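# Lift the bone from the tray onto the table

## Task

Remove the bone from the tray and set it down on the table next to the tray, while the apple, the ball and the root all stay inside the tray.

## Robot and tools

Robot: two arms, left_arm and right_arm, each with six joints and a two-finger gripper. In every row and every per-joint list the joints of one arm come in this order: shoulder, elbow, waist, wrist pitch, wrist yaw, wrist roll. Note that the waist is third, not first. Stated ranges in radians: waist -2.618 to 3.054, shoulder 0.000 to 3.142, elbow 0.000 to 3.142, wrist pitch -1.571 to 1.571, wrist yaw -1.571 to 1.571, wrist roll -2.094 to 2.094. The true ends can differ from these by up to 0.059 rad. A target more than 0.059 past an end, and further out than the joint's present angle, gets the call refused. A target past the true end is clipped, and the result may then print "joint sent to its limit".

Row layout: one flat list of 14 numbers covering both arms, even when only one arm should move. Numbers 1-6 are left_arm's absolute joint angles in radians, 7 is left_arm's opening, 8-13 are right_arm's joint angles, 14 is right_arm's opening. To keep an arm or gripper still, repeat its current "Joint targets" angles and its current opening command. A 0 is a real command (half closed), not a blank. Opening runs from -1 (closed) to +1 (fully open) and is absolute. The pad gap is about 87 mm at +1, 69 at +0.5, 43 at 0, 18 at -0.5 and 0 at -1. To grip, command roughly 0.04 below the grip_measured value read when the pads first touch the part for full force; a smaller step gives a lighter hold.

Frames: the scene frame has its origin at table-top height between the arms, +z up, +x out over the table, and left_arm on +y. left_arm's base sits near (+0.028, +0.274, 0) and right_arm's near (-0.011, -0.241, 0), both nearly unrotated. end_effector_position (metres) and end_effector_quat_wxyz are given in each arm's own base frame. They are the point between the pads. Fingers point along the gripper's +z and close along its y. Expect errors of a few centimetres, larger at long reach.

Tools:
- execute_actions(actions, cameras): actions is a list of actions; each action is a list of up to 15 rows, one per 1/30 s step. If fewer are given, the last row is held to fill 15 steps. An empty list just reports state and images. Joints can only move a limited amount per step: waist, shoulder and elbow lead by at most 0.339 rad, the wrist joints by 2.2. A target set that would shift the gripper more than 200 mm is scaled back, so far goals need several actions.
- move(target, speed, blend, opening_speed, blocking, cameras): target is one 14-number row of absolute angles, or a list of up to 15 such rows that together share a 10 s budget. speed is the top rate in rad/s of the joint with farthest to travel, 0.01 to 12.57, default 0.5. It can be one value, or one per target. blend in rad rounds the corners at intermediate targets. opening_speed, 0.2 or more per second, ramps the grippers. blocking=false returns after about 0.5 s while the move keeps going; a new move replaces it. Paths do not avoid obstacles or the other arm. The result adds a "move:" line: done, off_target (resting more than 0.035 rad from target), moving, held, or fault. It may also include limits=held. Neither done nor off_target tells you whether the arm is touching anything.
- wait(seconds 0-10, cameras): lets the scene run with the last commands held.
- stop(cameras): brakes a running move to rest.
- zoom_image(camera, region): camera is cam_left_wrist or cam_right_wrist. region is [x0, y0, x1, y1] in pixels of that camera's latest image, at most 504x504.
- finished_scene(scene): ends the current scene irreversibly. Pass the scene number shown in results. Call it only once the bone rests on the table and the other three objects remain in the tray.

Cameras: cam_left_wrist and cam_right_wrist, both 672x504, mounted on the wrists. Their calibration poses are relative to the carrying arm's base and follow that arm's joints, so images taken while moving can lag.

Result lines: Joint positions (rad, plus the gripper reading 0 closed to 1 open), Joint velocities (may read "within noise" or be omitted), Joint targets (where joints are currently being driven), Tool commands, grip_measured (opening on the -1..+1 scale, up to about 0.043 off), and Joint torques. Torques include the arm's own weight, are positive toward larger angles, and the first three wrap at ±28 N m. Calls with actions also list joint positions at some steps. "joint command not followed" means the clearance check altered a target. That check does not keep the two grippers apart.

Avoid: dropping the bone or releasing it while it still moves, fast contact or pressing deep past contact, any collision or squeeze between the two arms, and closing one gripper on the other's fingers. Do not knock anything off the table or leave anything off it; that fails the task. Loose objects may occasionally be nudged by outside pushes. Do not leave an arm stretched out, loaded, or pushing against something it cannot reach. Motors heat up: MOTOR HOT appears at 75 °C. At 90 °C an OVER-TEMPERATURE FAULT folds that arm and idles it, and at 100 °C it goes limp. Friction and play can leave joints short of targets; small corrections may not register.

Each tool is called as name([rows], argument=value, ...), one row to a line, values as JSON.

## Session

execute_actions(actions=[])

Scene clock: 0.00 s.
left_arm: end_effector_position=(+0.2920, +0.0037, +0.1366) grip_measured=+0.975 end_effector_quat_wxyz=(+0.465, -0.230, +0.849, +0.104) | right_arm: end_effector_position=(+0.1995, -0.0011, +0.3010) grip_measured=+1.000 end_effector_quat_wxyz=(+0.548, +0.083, +0.832, +0.030)
Joint names: [shoulder, elbow, waist, wrist pitch, wrist yaw, wrist roll]
Joint positions: left_arm=[1.023 0.695 -0.282 -0.408 -0.621 -0.528 0.988] | right_arm=[0.609 1.126 -0.021 -0.926 0.022 0.164 1]
Joint velocities: within noise
Joint torques (N m): no reading
Heat: left arm: 31 °C; right arm: 31 °C.
Joint targets: left_arm=[1.019 0.709 -0.282 -0.400 -0.622 -0.528] | right_arm=[0.610 1.133 -0.021 -0.925 0.022 0.163]
Tool commands: left_gripper/opening=+1.0 right_gripper/opening=+1.0

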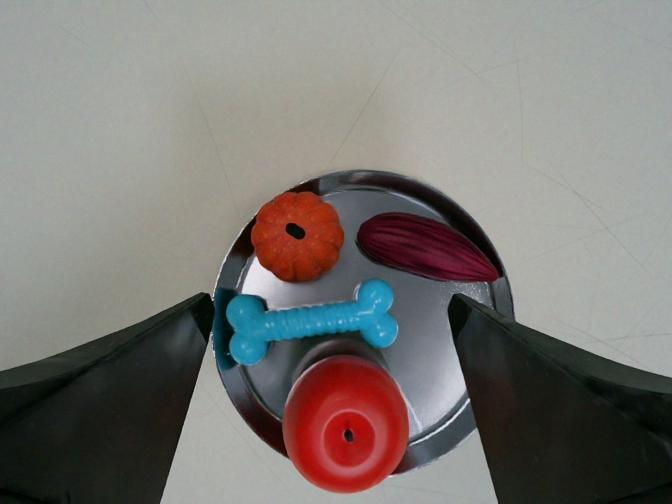

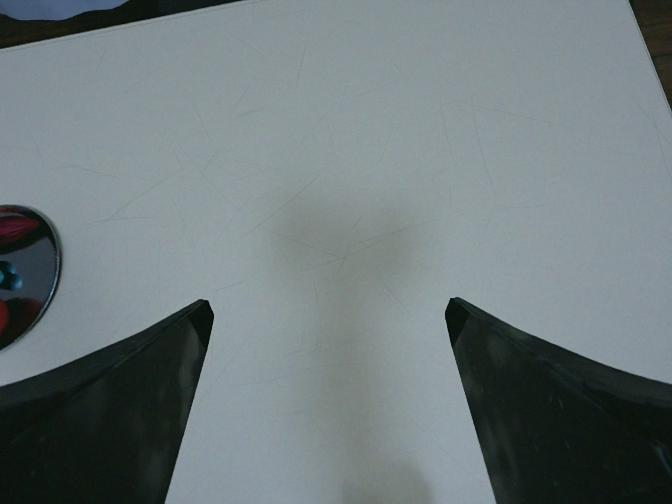

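move(target=[1.646,1.527,0.009,-1.452,0,0.94,1,0.610,1.133,-0.021,-0.925,0.022,0.163,1], speed=0.9, cameras=["cam_left_wrist"])

Scene clock: 60.97 s.
left_arm: end_effector_position=(+0.2634, +0.0370, +0.1517) grip_measured=+0.975 end_effector_quat_wxyz=(-0.007, +0.447, +0.895, +0.006) | right_arm: end_effector_position=(+0.1995, -0.0011, +0.3010) grip_measured=+1.000 end_effector_quat_wxyz=(+0.548, +0.083, +0.832, +0.030)
Joint names: [shoulder, elbow, waist, wrist pitch, wrist yaw, wrist roll]
Joint positions: left_arm=[1.642 1.496 0.003 -1.431 -0.016 0.929 0.988] | right_arm=[0.609 1.126 -0.021 -0.926 0.022 0.164 1]
Joint torques (N m): left_arm=[-5.59 9.99 0.58 0.1 0.32 0.13] | right_arm=[2.13 6.87 0.08 2 0.09 -0.05]
Heat: left arm: 36 °C; right arm: 37 °C.
Joint targets: left_arm=[1.648 1.528 0.009 -1.452 0.000 0.940] | right_arm=[0.610 1.133 -0.021 -0.925 0.022 0.163]
move: done
camera_calibration:
cam_left_wrist: T_world_to_cam=[[-0.804366, -0.594054, -0.00979934, 0.236881], [-0.380815, 0.502834, 0.775975, -0.0149081], [-0.456044, 0.6279, -0.630687, 0.334599], [0, 0, 0, 1]] pos_world=[0.337453, -0.0618787, 0.224917]
Images, in order (width x height): cam_left_wrist 672x504.

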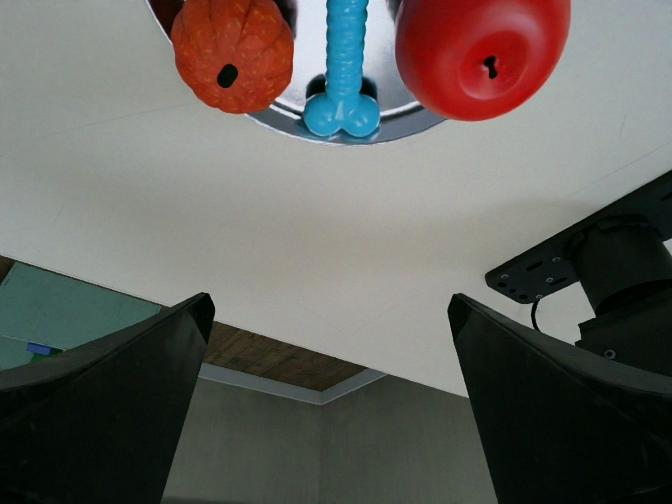

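move(target=[1.731,1.451,-0.12,-1.271,0,0.807,0,0.610,1.133,-0.021,-0.925,0.022,0.163,1], speed=0.5, cameras=["cam_left_wrist"])

Scene clock: 79.60 s.
left_arm: end_effector_position=(+0.2872, -0.0052, +0.1166) grip_measured=+0.000 end_effector_quat_wxyz=(-0.002, +0.456, +0.890, +0.005) | right_arm: end_effector_position=(+0.1995, -0.0011, +0.3010) grip_measured=+1.000 end_effector_quat_wxyz=(+0.548, +0.083, +0.832, +0.030)
Joint names: [shoulder, elbow, waist, wrist pitch, wrist yaw, wrist roll]
Joint positions: left_arm=[1.73 1.456 -0.131 -1.297 -0.011 0.817 0.5] | right_arm=[0.609 1.126 -0.021 -0.926 0.022 0.164 1]
Joint torques (N m): left_arm=[-6.75 6.42 -0.08 0.59 0.26 -0.14] | right_arm=[2.17 6.87 0.05 2.01 0.1 -0.07]
Heat: left arm: 36 °C; right arm: 38 °C.
Joint targets: left_arm=[1.730 1.451 -0.133 -1.271 0.000 0.807] | right_arm=[0.610 1.133 -0.021 -0.925 0.022 0.163]
move: done
camera_calibration:
cam_left_wrist: T_world_to_cam=[[-0.81675, -0.576854, -0.0126389, 0.234677], [-0.375967, 0.515448, 0.770041, 0.0419895], [-0.437686, 0.633682, -0.63787, 0.345387], [0, 0, 0, 1]] pos_world=[0.35863, -0.105135, 0.190944]
Images, in order (width x height): cam_left_wrist 672x504.

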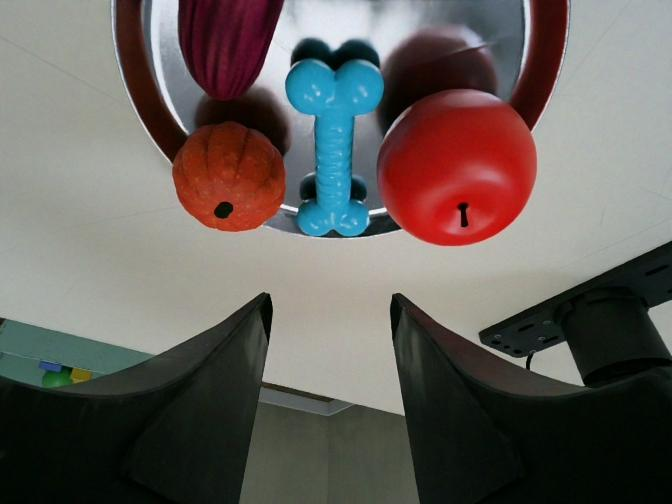

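move([
  [1.745,1.357,-0.131,-1.161,0,0.807,-0.05,0.610,1.133,-0.021,-0.925,0.022,0.163,1],
  [1.7595,1.264,-0.131,-1.0535,0,0.807,-0.05,0.610,1.133,-0.021,-0.925,0.022,0.163,1],
], speed=0.35, blend=0.05, cameras=["cam_left_wrist"])

Scene clock: 99.87 s.
left_arm: end_effector_position=(+0.2878, -0.0044, +0.0625) grip_measured=-0.050 end_effector_quat_wxyz=(+0.001, +0.454, +0.891, +0.006) | right_arm: end_effector_position=(+0.1995, -0.0011, +0.3010) grip_measured=+1.000 end_effector_quat_wxyz=(+0.548, +0.083, +0.832, +0.030)
Joint names: [shoulder, elbow, waist, wrist pitch, wrist yaw, wrist roll]
Joint positions: left_arm=[1.756 1.271 -0.128 -1.081 -0.011 0.816 0.475] | right_arm=[0.609 1.126 -0.021 -0.926 0.022 0.164 1]
Joint torques (N m): left_arm=[-6.5 5.9 0.12 0.65 0.27 -0.13] | right_arm=[2.13 6.74 0.03 1.99 0.11 -0.06]
Heat: left arm: 35 °C; right arm: 38 °C.
Joint targets: left_arm=[1.760 1.263 -0.128 -1.054 0.000 0.807] | right_arm=[0.610 1.133 -0.021 -0.925 0.022 0.163]
move: done
camera_calibration:
cam_left_wrist: T_world_to_cam=[[-0.814453, -0.58, -0.0163433, 0.234483], [-0.381779, 0.514469, 0.767832, 0.0852695], [-0.436934, 0.631603, -0.640442, 0.310566], [0, 0, 0, 1]] pos_world=[0.359227, -0.104023, 0.137259]
Images, in order (width x height): cam_left_wrist 672x504.

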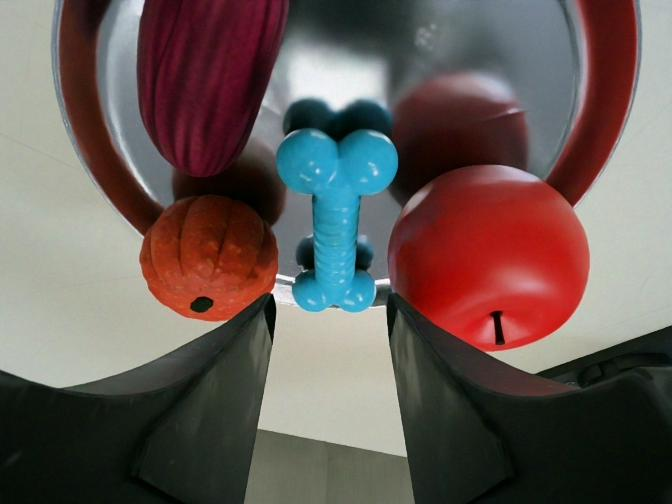

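move([
  [1.7595,1.264,-0.131,-1.0535,0,0.805,-0.25,0.610,1.133,-0.021,-0.925,0.022,0.163,1],
  [1.784,1.210,-0.133,-0.975,0,0.805,-0.25,0.610,1.133,-0.021,-0.925,0.022,0.163,1],
], speed=0.3, cameras=["cam_left_wrist"])

Scene clock: 105.10 s.
left_arm: end_effector_position=(+0.2887, -0.0046, +0.0427) grip_measured=-0.250 end_effector_quat_wxyz=(+0.001, +0.454, +0.891, +0.006) | right_arm: end_effector_position=(+0.1995, -0.0011, +0.3010) grip_measured=+1.000 end_effector_quat_wxyz=(+0.548, +0.083, +0.832, +0.030)
Joint names: [shoulder, elbow, waist, wrist pitch, wrist yaw, wrist roll]
Joint positions: left_arm=[1.779 1.217 -0.128 -1.002 -0.011 0.814 0.375] | right_arm=[0.609 1.126 -0.021 -0.926 0.022 0.164 1]
Joint torques (N m): left_arm=[-6.48 5.81 -0.27 0.68 0.27 -0.14] | right_arm=[2.15 6.84 0.06 2 0.09 -0.05]
Heat: left arm: 35 °C; right arm: 38 °C.
Joint targets: left_arm=[1.783 1.210 -0.133 -0.975 0.000 0.805] | right_arm=[0.610 1.133 -0.021 -0.925 0.022 0.163]
move: done
camera_calibration:
cam_left_wrist: T_world_to_cam=[[-0.813326, -0.581547, -0.0174369, 0.234459], [-0.383912, 0.513921, 0.767136, 0.101526], [-0.437164, 0.630626, -0.641248, 0.298418], [0, 0, 0, 1]] pos_world=[0.360126, -0.104017, 0.117564]
Images, in order (width x height): cam_left_wrist 672x504.

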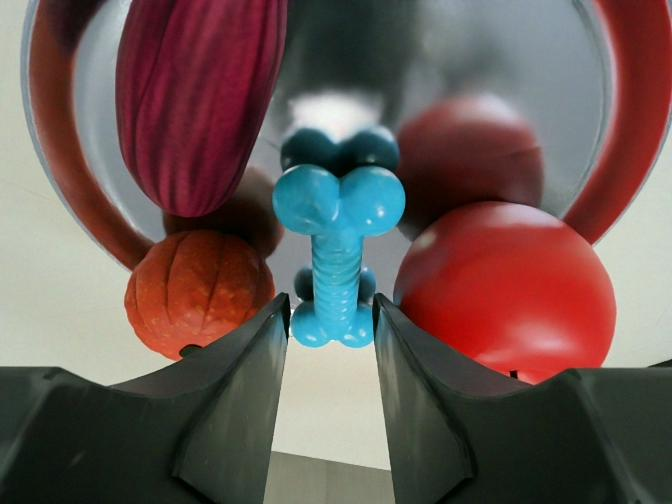

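move(target=[1.8088,1.150,-0.134,-0.897,0,0.805,-0.25,0.610,1.133,-0.021,-0.925,0.022,0.163,1], speed=0.3, cameras=["cam_left_wrist"])

Scene clock: 108.13 s.
left_arm: end_effector_position=(+0.2865, -0.0021, +0.0219) grip_measured=-0.250 end_effector_quat_wxyz=(-0.001, +0.450, +0.893, +0.005) | right_arm: end_effector_position=(+0.1995, -0.0011, +0.3010) grip_measured=+1.000 end_effector_quat_wxyz=(+0.548, +0.083, +0.832, +0.030)
Joint names: [shoulder, elbow, waist, wrist pitch, wrist yaw, wrist roll]
Joint positions: left_arm=[1.803 1.159 -0.12 -0.924 -0.011 0.814 0.375] | right_arm=[0.609 1.126 -0.021 -0.926 0.022 0.164 1]
Joint torques (N m): left_arm=[-6.61 5.57 -0.34 0.65 0.28 -0.11] | right_arm=[2.15 6.86 0.09 2 0.09 -0.06]
Heat: left arm: 35 °C; right arm: 38 °C.
Joint targets: left_arm=[1.809 1.150 -0.126 -0.897 0.000 0.805] | right_arm=[0.610 1.133 -0.021 -0.925 0.022 0.163]
move: done
camera_calibration:
cam_left_wrist: T_world_to_cam=[[-0.808899, -0.587774, -0.0143058, 0.232464], [-0.384602, 0.510575, 0.769022, 0.115568], [-0.444707, 0.627563, -0.639063, 0.284792], [0, 0, 0, 1]] pos_world=[0.359137, -0.101095, 0.096451]
Images, in order (width x height): cam_left_wrist 672x504.

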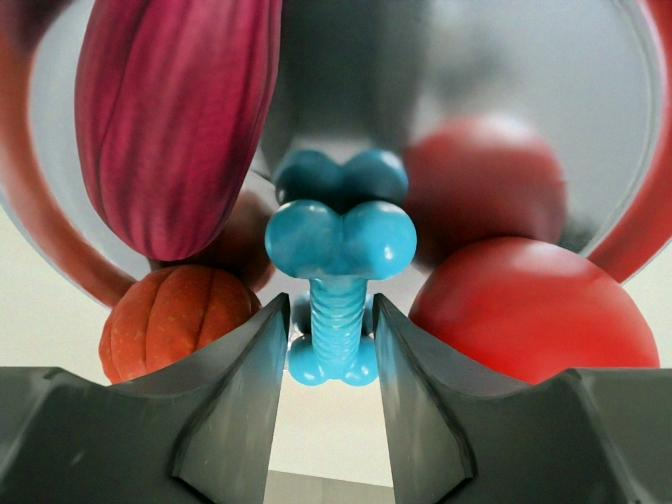

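move([
  [1.817,1.131,-0.128,-0.87,0,0.805,-0.25,0.610,1.133,-0.021,-0.925,0.022,0.163,1],
  [1.817,1.131,-0.128,-0.87,0,0.805,-0.6,0.610,1.133,-0.021,-0.925,0.022,0.163,1],
], speed=0.3, opening_speed=0.5, cameras=["cam_left_wrist"])

Scene clock: 116.13 s.
left_arm: end_effector_position=(+0.2855, -0.0035, +0.0159) grip_measured=-0.515 end_effector_quat_wxyz=(+0.000, +0.452, +0.892, +0.005) | right_arm: end_effector_position=(+0.1995, -0.0011, +0.3010) grip_measured=+1.000 end_effector_quat_wxyz=(+0.548, +0.083, +0.832, +0.030)
Joint names: [shoulder, elbow, waist, wrist pitch, wrist yaw, wrist roll]
Joint positions: left_arm=[1.808 1.139 -0.124 -0.898 -0.01 0.813 0.242] | right_arm=[0.609 1.126 -0.021 -0.926 0.022 0.164 1]
Joint torques (N m): left_arm=[-6.23 5.61 -0.47 0.67 0.27 -0.11] | right_arm=[2.19 6.8 0.05 1.99 0.11 -0.06]
Heat: left arm: 34 °C; right arm: 38 °C.
Joint targets: left_arm=[1.817 1.132 -0.133 -0.870 0.000 0.805] | right_arm=[0.610 1.133 -0.021 -0.925 0.022 0.163]
move: done
camera_calibration:
cam_left_wrist: T_world_to_cam=[[-0.810944, -0.584936, -0.0148078, 0.231344], [-0.383769, 0.512605, 0.768087, 0.12029], [-0.441691, 0.628558, -0.640175, 0.280427], [0, 0, 0, 1]] pos_world=[0.357633, -0.102604, 0.0905553]
Images, in order (width x height): cam_left_wrist 672x504.

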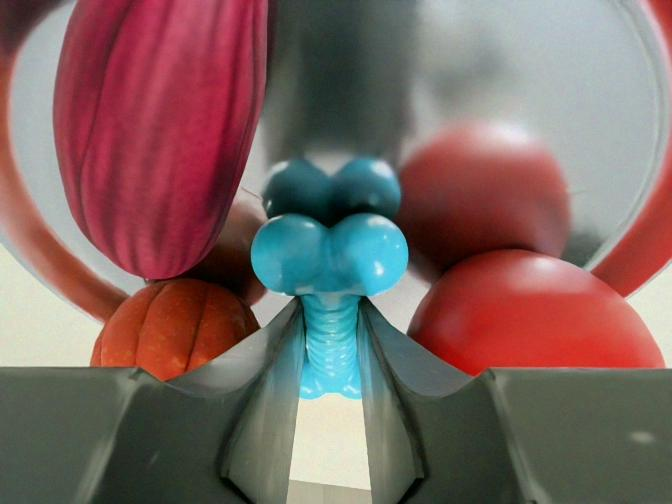

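move([
  [1.7595,1.264,-0.131,-1.0535,0,0.805,-0.6,0.610,1.133,-0.021,-0.925,0.022,0.163,1],
  [1.731,1.451,-0.131,-1.271,0,0.805,-0.6,0.610,1.133,-0.021,-0.925,0.022,0.163,1],
], speed=0.3, blend=0.05, cameras=["cam_left_wrist"])

move(target=[1.731,1.451,0.5,-1.271,0,0.805,-0.6,0.610,1.133,-0.021,-0.925,0.022,0.163,1], speed=0.5, cameras=["cam_left_wrist"])

Scene clock: 129.40 s.
left_arm: end_effector_position=(+0.2893, -0.0040, +0.0992) grip_measured=-0.515 end_effector_quat_wxyz=(-0.010, +0.452, +0.892, +0.002) | right_arm: end_effector_position=(+0.1995, -0.0011, +0.3010) grip_measured=+1.000 end_effector_quat_wxyz=(+0.548, +0.083, +0.832, +0.030)
Joint names: [shoulder, elbow, waist, wrist pitch, wrist yaw, wrist roll]
Joint positions: left_arm=[1.759 1.42 -0.124 -1.248 -0.01 0.813 0.242] | right_arm=[0.609 1.126 -0.021 -0.926 0.022 0.164 1]
Joint torques (N m): left_arm=[-9.55 9.89 -0.36 0.06 0.26 -0.12] | right_arm=[2.14 6.8 0.1 2 0.1 -0.07]
Heat: left arm: 34 °C; right arm: 39 °C.
Joint targets: left_arm=[1.731 1.450 -0.131 -1.271 0.000 0.805] | right_arm=[0.610 1.133 -0.021 -0.925 0.022 0.163]
move: done
camera_calibration:
cam_left_wrist: T_world_to_cam=[[-0.811046, -0.584982, 0.000391612, 0.233874], [-0.367915, 0.510615, 0.777117, 0.0525505], [-0.454799, 0.630134, -0.629356, 0.338477], [0, 0, 0, 1]] pos_world=[0.362956, -0.103307, 0.172093]
Images, in order (width x height): cam_left_wrist 672x504.

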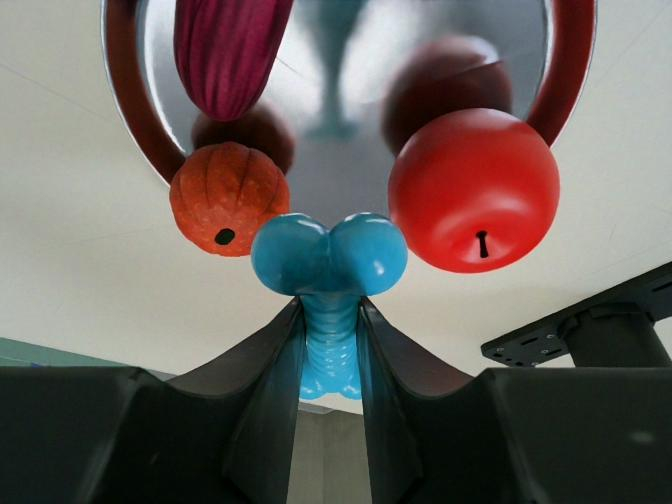

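Scene clock: 131.07 s.
left_arm: end_effector_position=(+0.2364, +0.1664, +0.0991) grip_measured=-0.515 end_effector_quat_wxyz=(-0.009, +0.153, +0.988, -0.003) | right_arm: end_effector_position=(+0.1995, -0.0011, +0.3010) grip_measured=+1.000 end_effector_quat_wxyz=(+0.548, +0.083, +0.832, +0.030)
Joint names: [shoulder, elbow, waist, wrist pitch, wrist yaw, wrist roll]
Joint positions: left_arm=[1.759 1.42 0.504 -1.249 -0.006 0.813 0.242] | right_arm=[0.609 1.126 -0.021 -0.926 0.022 0.164 1]
Joint torques (N m): left_arm=[-9.47 10 0.18 0.05 0.23 -0.12] | right_arm=[2.15 6.79 0.06 2 0.1 -0.06]
Heat: left arm: 34 °C; right arm: 39 °C.
Joint targets: left_arm=[1.731 1.451 0.504 -1.271 0.000 0.805] | right_arm=[0.610 1.133 -0.021 -0.925 0.022 0.163]
move: done
camera_calibration:
cam_left_wrist: T_world_to_cam=[[-0.311352, -0.95029, 0.00298616, 0.233025], [-0.598978, 0.198686, 0.775725, 0.0528045], [-0.737757, 0.239735, -0.631064, 0.339031], [0, 0, 0, 1]] pos_world=[0.354304, 0.129672, 0.172293]
Images, in order (width x height): cam_left_wrist 672x504.

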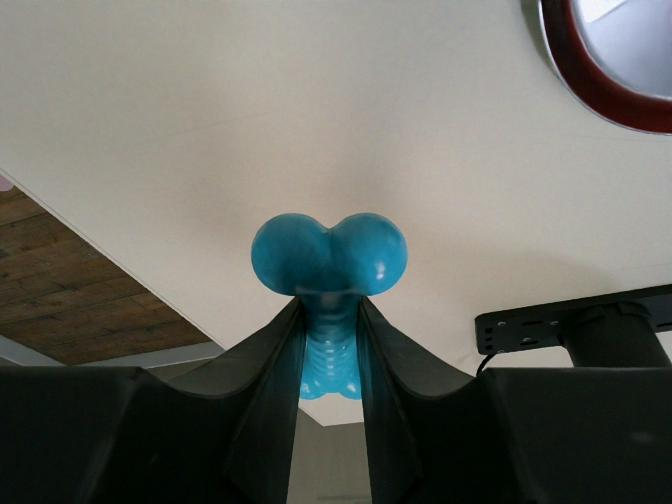

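move([
  [1.7595,1.264,0.504,-1.0535,0,0.805,-0.6,0.610,1.133,-0.021,-0.925,0.022,0.163,1],
  [1.784,1.210,0.504,-0.975,0,0.805,-0.6,0.610,1.133,-0.021,-0.925,0.022,0.163,1],
], speed=0.35, blend=0.05, cameras=["cam_left_wrist"])

Scene clock: 137.03 s.
left_arm: end_effector_position=(+0.2359, +0.1661, +0.0409) grip_measured=-0.515 end_effector_quat_wxyz=(-0.001, +0.153, +0.988, +0.004) | right_arm: end_effector_position=(+0.1995, -0.0011, +0.3010) grip_measured=+1.000 end_effector_quat_wxyz=(+0.548, +0.083, +0.832, +0.030)
Joint names: [shoulder, elbow, waist, wrist pitch, wrist yaw, wrist roll]
Joint positions: left_arm=[1.784 1.216 0.504 -0.999 -0.006 0.813 0.242] | right_arm=[0.609 1.126 -0.021 -0.926 0.022 0.164 1]
Joint torques (N m): left_arm=[-6.98 6.12 0.01 0.64 0.26 -0.14] | right_arm=[2.15 6.86 0.08 2 0.1 -0.06]
Heat: left arm: 35 °C; right arm: 39 °C.
Joint targets: left_arm=[1.785 1.211 0.504 -0.975 0.000 0.805] | right_arm=[0.610 1.133 -0.021 -0.925 0.022 0.163]
move: done; blend cut to 0.0393 rad at target 1
camera_calibration:
cam_left_wrist: T_world_to_cam=[[-0.31126, -0.950246, -0.012252, 0.233394], [-0.613103, 0.190943, 0.766581, 0.102652], [-0.726101, 0.246118, -0.642031, 0.29872], [0, 0, 0, 1]] pos_world=[0.352484, 0.128661, 0.115956]
Images, in order (width x height): cam_left_wrist 672x504.

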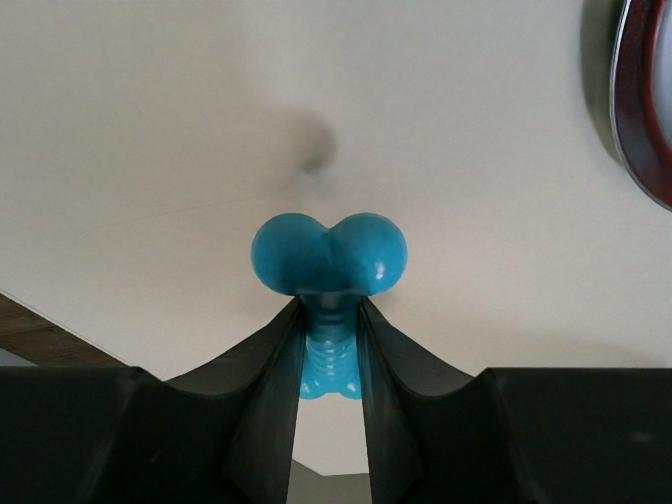

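move(target=[1.817,1.131,0.504,-0.87,0,0.805,-0.6,0.610,1.133,-0.021,-0.925,0.022,0.163,1], speed=0.12, cameras=["cam_left_wrist"])

Scene clock: 140.50 s.
left_arm: end_effector_position=(+0.2311, +0.1634, +0.0144) grip_measured=-0.515 end_effector_quat_wxyz=(-0.005, +0.153, +0.988, +0.000) | right_arm: end_effector_position=(+0.1995, -0.0011, +0.3010) grip_measured=+1.000 end_effector_quat_wxyz=(+0.548, +0.083, +0.832, +0.030)
Joint names: [shoulder, elbow, waist, wrist pitch, wrist yaw, wrist roll]
Joint positions: left_arm=[1.813 1.137 0.504 -0.904 -0.006 0.813 0.242] | right_arm=[0.609 1.126 -0.021 -0.926 0.022 0.164 1]
Joint torques (N m): left_arm=[-6.83 5.65 0.2 0.71 0.26 -0.14] | right_arm=[2.14 6.84 0.1 2 0.1 -0.07]
Heat: left arm: 35 °C; right arm: 39 °C.
Joint targets: left_arm=[1.817 1.130 0.504 -0.870 0.000 0.805] | right_arm=[0.610 1.133 -0.021 -0.925 0.022 0.163]
move: done
camera_calibration:
cam_left_wrist: T_world_to_cam=[[-0.311337, -0.950292, -0.00374215, 0.228885], [-0.60525, 0.195255, 0.771718, 0.117957], [-0.732627, 0.242529, -0.635954, 0.280828], [0, 0, 0, 1]] pos_world=[0.348395, 0.126367, 0.0884208]
Images, in order (width x height): cam_left_wrist 672x504.

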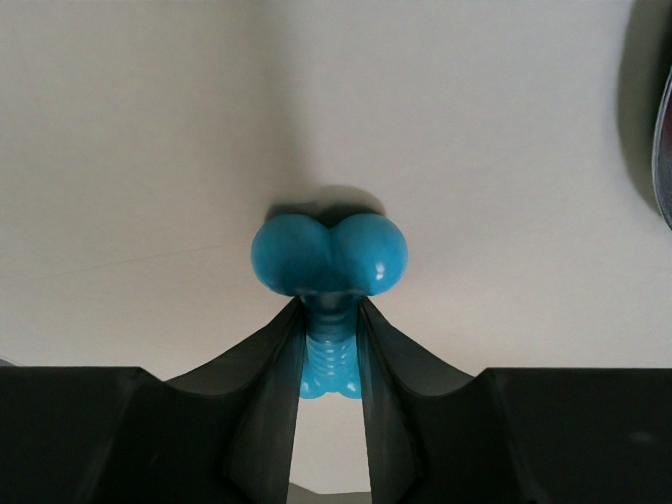

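move(target=[1.823,1.118,0.504,-0.851,0,0.805,-0.6,0.610,1.133,-0.021,-0.925,0.022,0.163,1], speed=0.1, cameras=["cam_left_wrist"])

Scene clock: 144.10 s.
left_arm: end_effector_position=(+0.2314, +0.1636, +0.0144) grip_measured=-0.515 end_effector_quat_wxyz=(-0.004, +0.153, +0.988, +0.001) | right_arm: end_effector_position=(+0.1995, -0.0011, +0.3010) grip_measured=+1.000 end_effector_quat_wxyz=(+0.548, +0.083, +0.832, +0.030)
Joint names: [shoulder, elbow, waist, wrist pitch, wrist yaw, wrist roll]
Joint positions: left_arm=[1.811 1.136 0.504 -0.9 -0.006 0.813 0.242] | right_arm=[0.609 1.126 -0.021 -0.926 0.022 0.164 1]
Joint torques (N m): left_arm=[-6.12 4.71 0.06 0.91 0.22 -0.12] | right_arm=[2.18 6.83 0.06 1.99 0.12 -0.07]
Heat: left arm: 35 °C; right arm: 39 °C.
Joint targets: left_arm=[1.821 1.119 0.504 -0.851 0.000 0.805] | right_arm=[0.610 1.133 -0.021 -0.925 0.022 0.163]
move: off_target (left_arm); left_arm: the wrist pitch is farthest, 0.049 rad from its target
camera_calibration:
cam_left_wrist: T_world_to_cam=[[-0.31133, -0.950283, -0.00604418, 0.22921], [-0.607306, 0.194064, 0.770402, 0.118741], [-0.730927, 0.24352, -0.63753, 0.280494], [0, 0, 0, 1]] pos_world=[0.348492, 0.126465, 0.08873]
Images, in order (width x height): cam_left_wrist 672x504.

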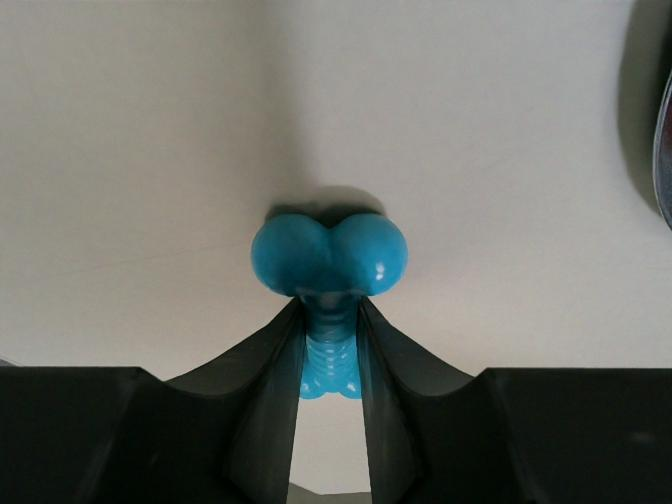

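In contact. Ease press, open slowly, then lift.

move(target=[1.816,1.131,0.504,-0.87,0,0.805,0,0.610,1.133,-0.021,-0.925,0.022,0.163,1], speed=0.1, opening_speed=0.4, cameras=["cam_left_wrist"])

move([
  [1.784,1.210,0.504,-0.975,0,0.805,0,0.610,1.133,-0.021,-0.925,0.022,0.163,1],
  [1.731,1.451,0.504,-1.271,0,0.805,0,0.610,1.133,-0.021,-0.925,0.022,0.163,1],
], speed=0.4, blend=0.03, cameras=["cam_left_wrist"])

Scene clock: 149.40 s.
left_arm: end_effector_position=(+0.2322, +0.1640, +0.0139) grip_measured=+0.000 end_effector_quat_wxyz=(-0.003, +0.153, +0.988, +0.002) | right_arm: end_effector_position=(+0.1995, -0.0011, +0.3010) grip_measured=+1.000 end_effector_quat_wxyz=(+0.548, +0.083, +0.832, +0.030)
Joint names: [shoulder, elbow, waist, wrist pitch, wrist yaw, wrist roll]
Joint positions: left_arm=[1.813 1.136 0.504 -0.896 -0.006 0.813 0.5] | right_arm=[0.609 1.126 -0.021 -0.926 0.022 0.164 1]
Joint torques (N m): left_arm=[-6.58 5.93 0.25 0.61 0.23 -0.11] | right_arm=[2.15 6.87 0.06 2 0.1 -0.05]
Heat: left arm: 34 °C; right arm: 39 °C.
Joint targets: left_arm=[1.817 1.131 0.504 -0.870 0.000 0.805] | right_arm=[0.610 1.133 -0.021 -0.925 0.022 0.163]
move: done
camera_calibration:
cam_left_wrist: T_world_to_cam=[[-0.311285, -0.950283, -0.00799028, 0.229835], [-0.60911, 0.193059, 0.769229, 0.120132], [-0.729442, 0.244317, -0.638923, 0.280175], [0, 0, 0, 1]] pos_world=[0.34909, 0.126764, 0.088438]
Images, in order (width x height): cam_left_wrist 672x504.

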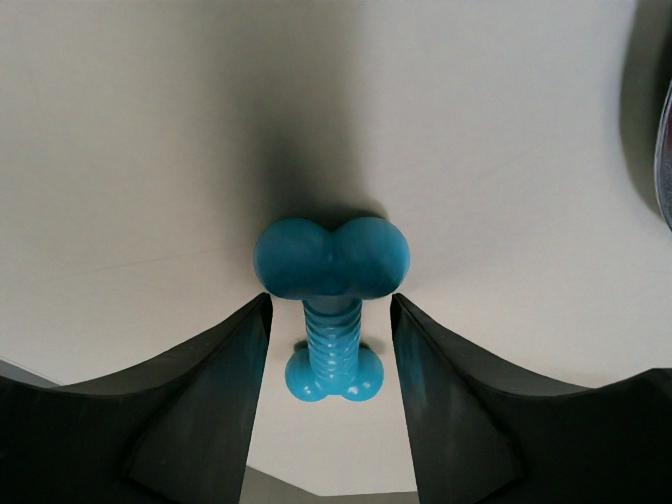

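Scene clock: 151.13 s.
left_arm: end_effector_position=(+0.2370, +0.1667, +0.1010) grip_measured=+0.000 end_effector_quat_wxyz=(-0.006, +0.153, +0.988, -0.001) | right_arm: end_effector_position=(+0.1995, -0.0011, +0.3010) grip_measured=+1.000 end_effector_quat_wxyz=(+0.548, +0.083, +0.832, +0.030)
Joint names: [shoulder, elbow, waist, wrist pitch, wrist yaw, wrist roll]
Joint positions: left_arm=[1.754 1.423 0.504 -1.25 -0.006 0.813 0.5] | right_arm=[0.609 1.126 -0.021 -0.926 0.022 0.164 1]
Joint torques (N m): left_arm=[-9.17 9.69 0.13 0.15 0.22 -0.11] | right_arm=[2.18 6.83 0.08 2 0.08 -0.06]
Heat: left arm: 35 °C; right arm: 39 °C.
Joint targets: left_arm=[1.730 1.450 0.504 -1.271 0.000 0.805] | right_arm=[0.610 1.133 -0.021 -0.925 0.022 0.163]
move: done
camera_calibration:
cam_left_wrist: T_world_to_cam=[[-0.311383, -0.950283, -0.00177196, 0.234011], [-0.603378, 0.19627, 0.772925, 0.0533097], [-0.73415, 0.241745, -0.634495, 0.339801], [0, 0, 0, 1]] pos_world=[0.354498, 0.129768, 0.174813]
Images, in order (width x height): cam_left_wrist 672x504.

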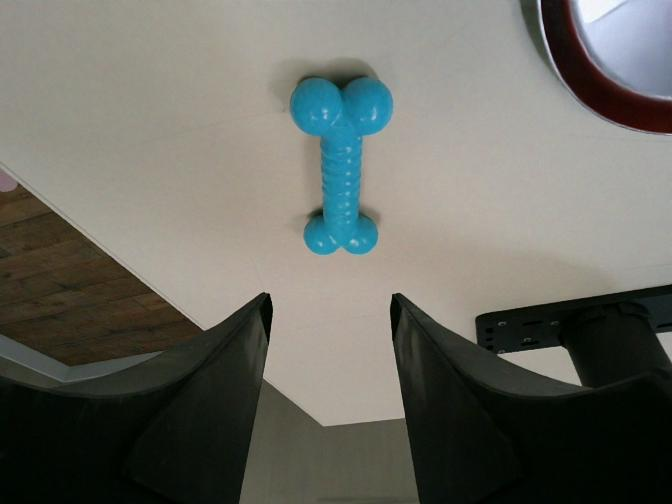

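finished_scene(scene=1)

The scene is finished: the task was done.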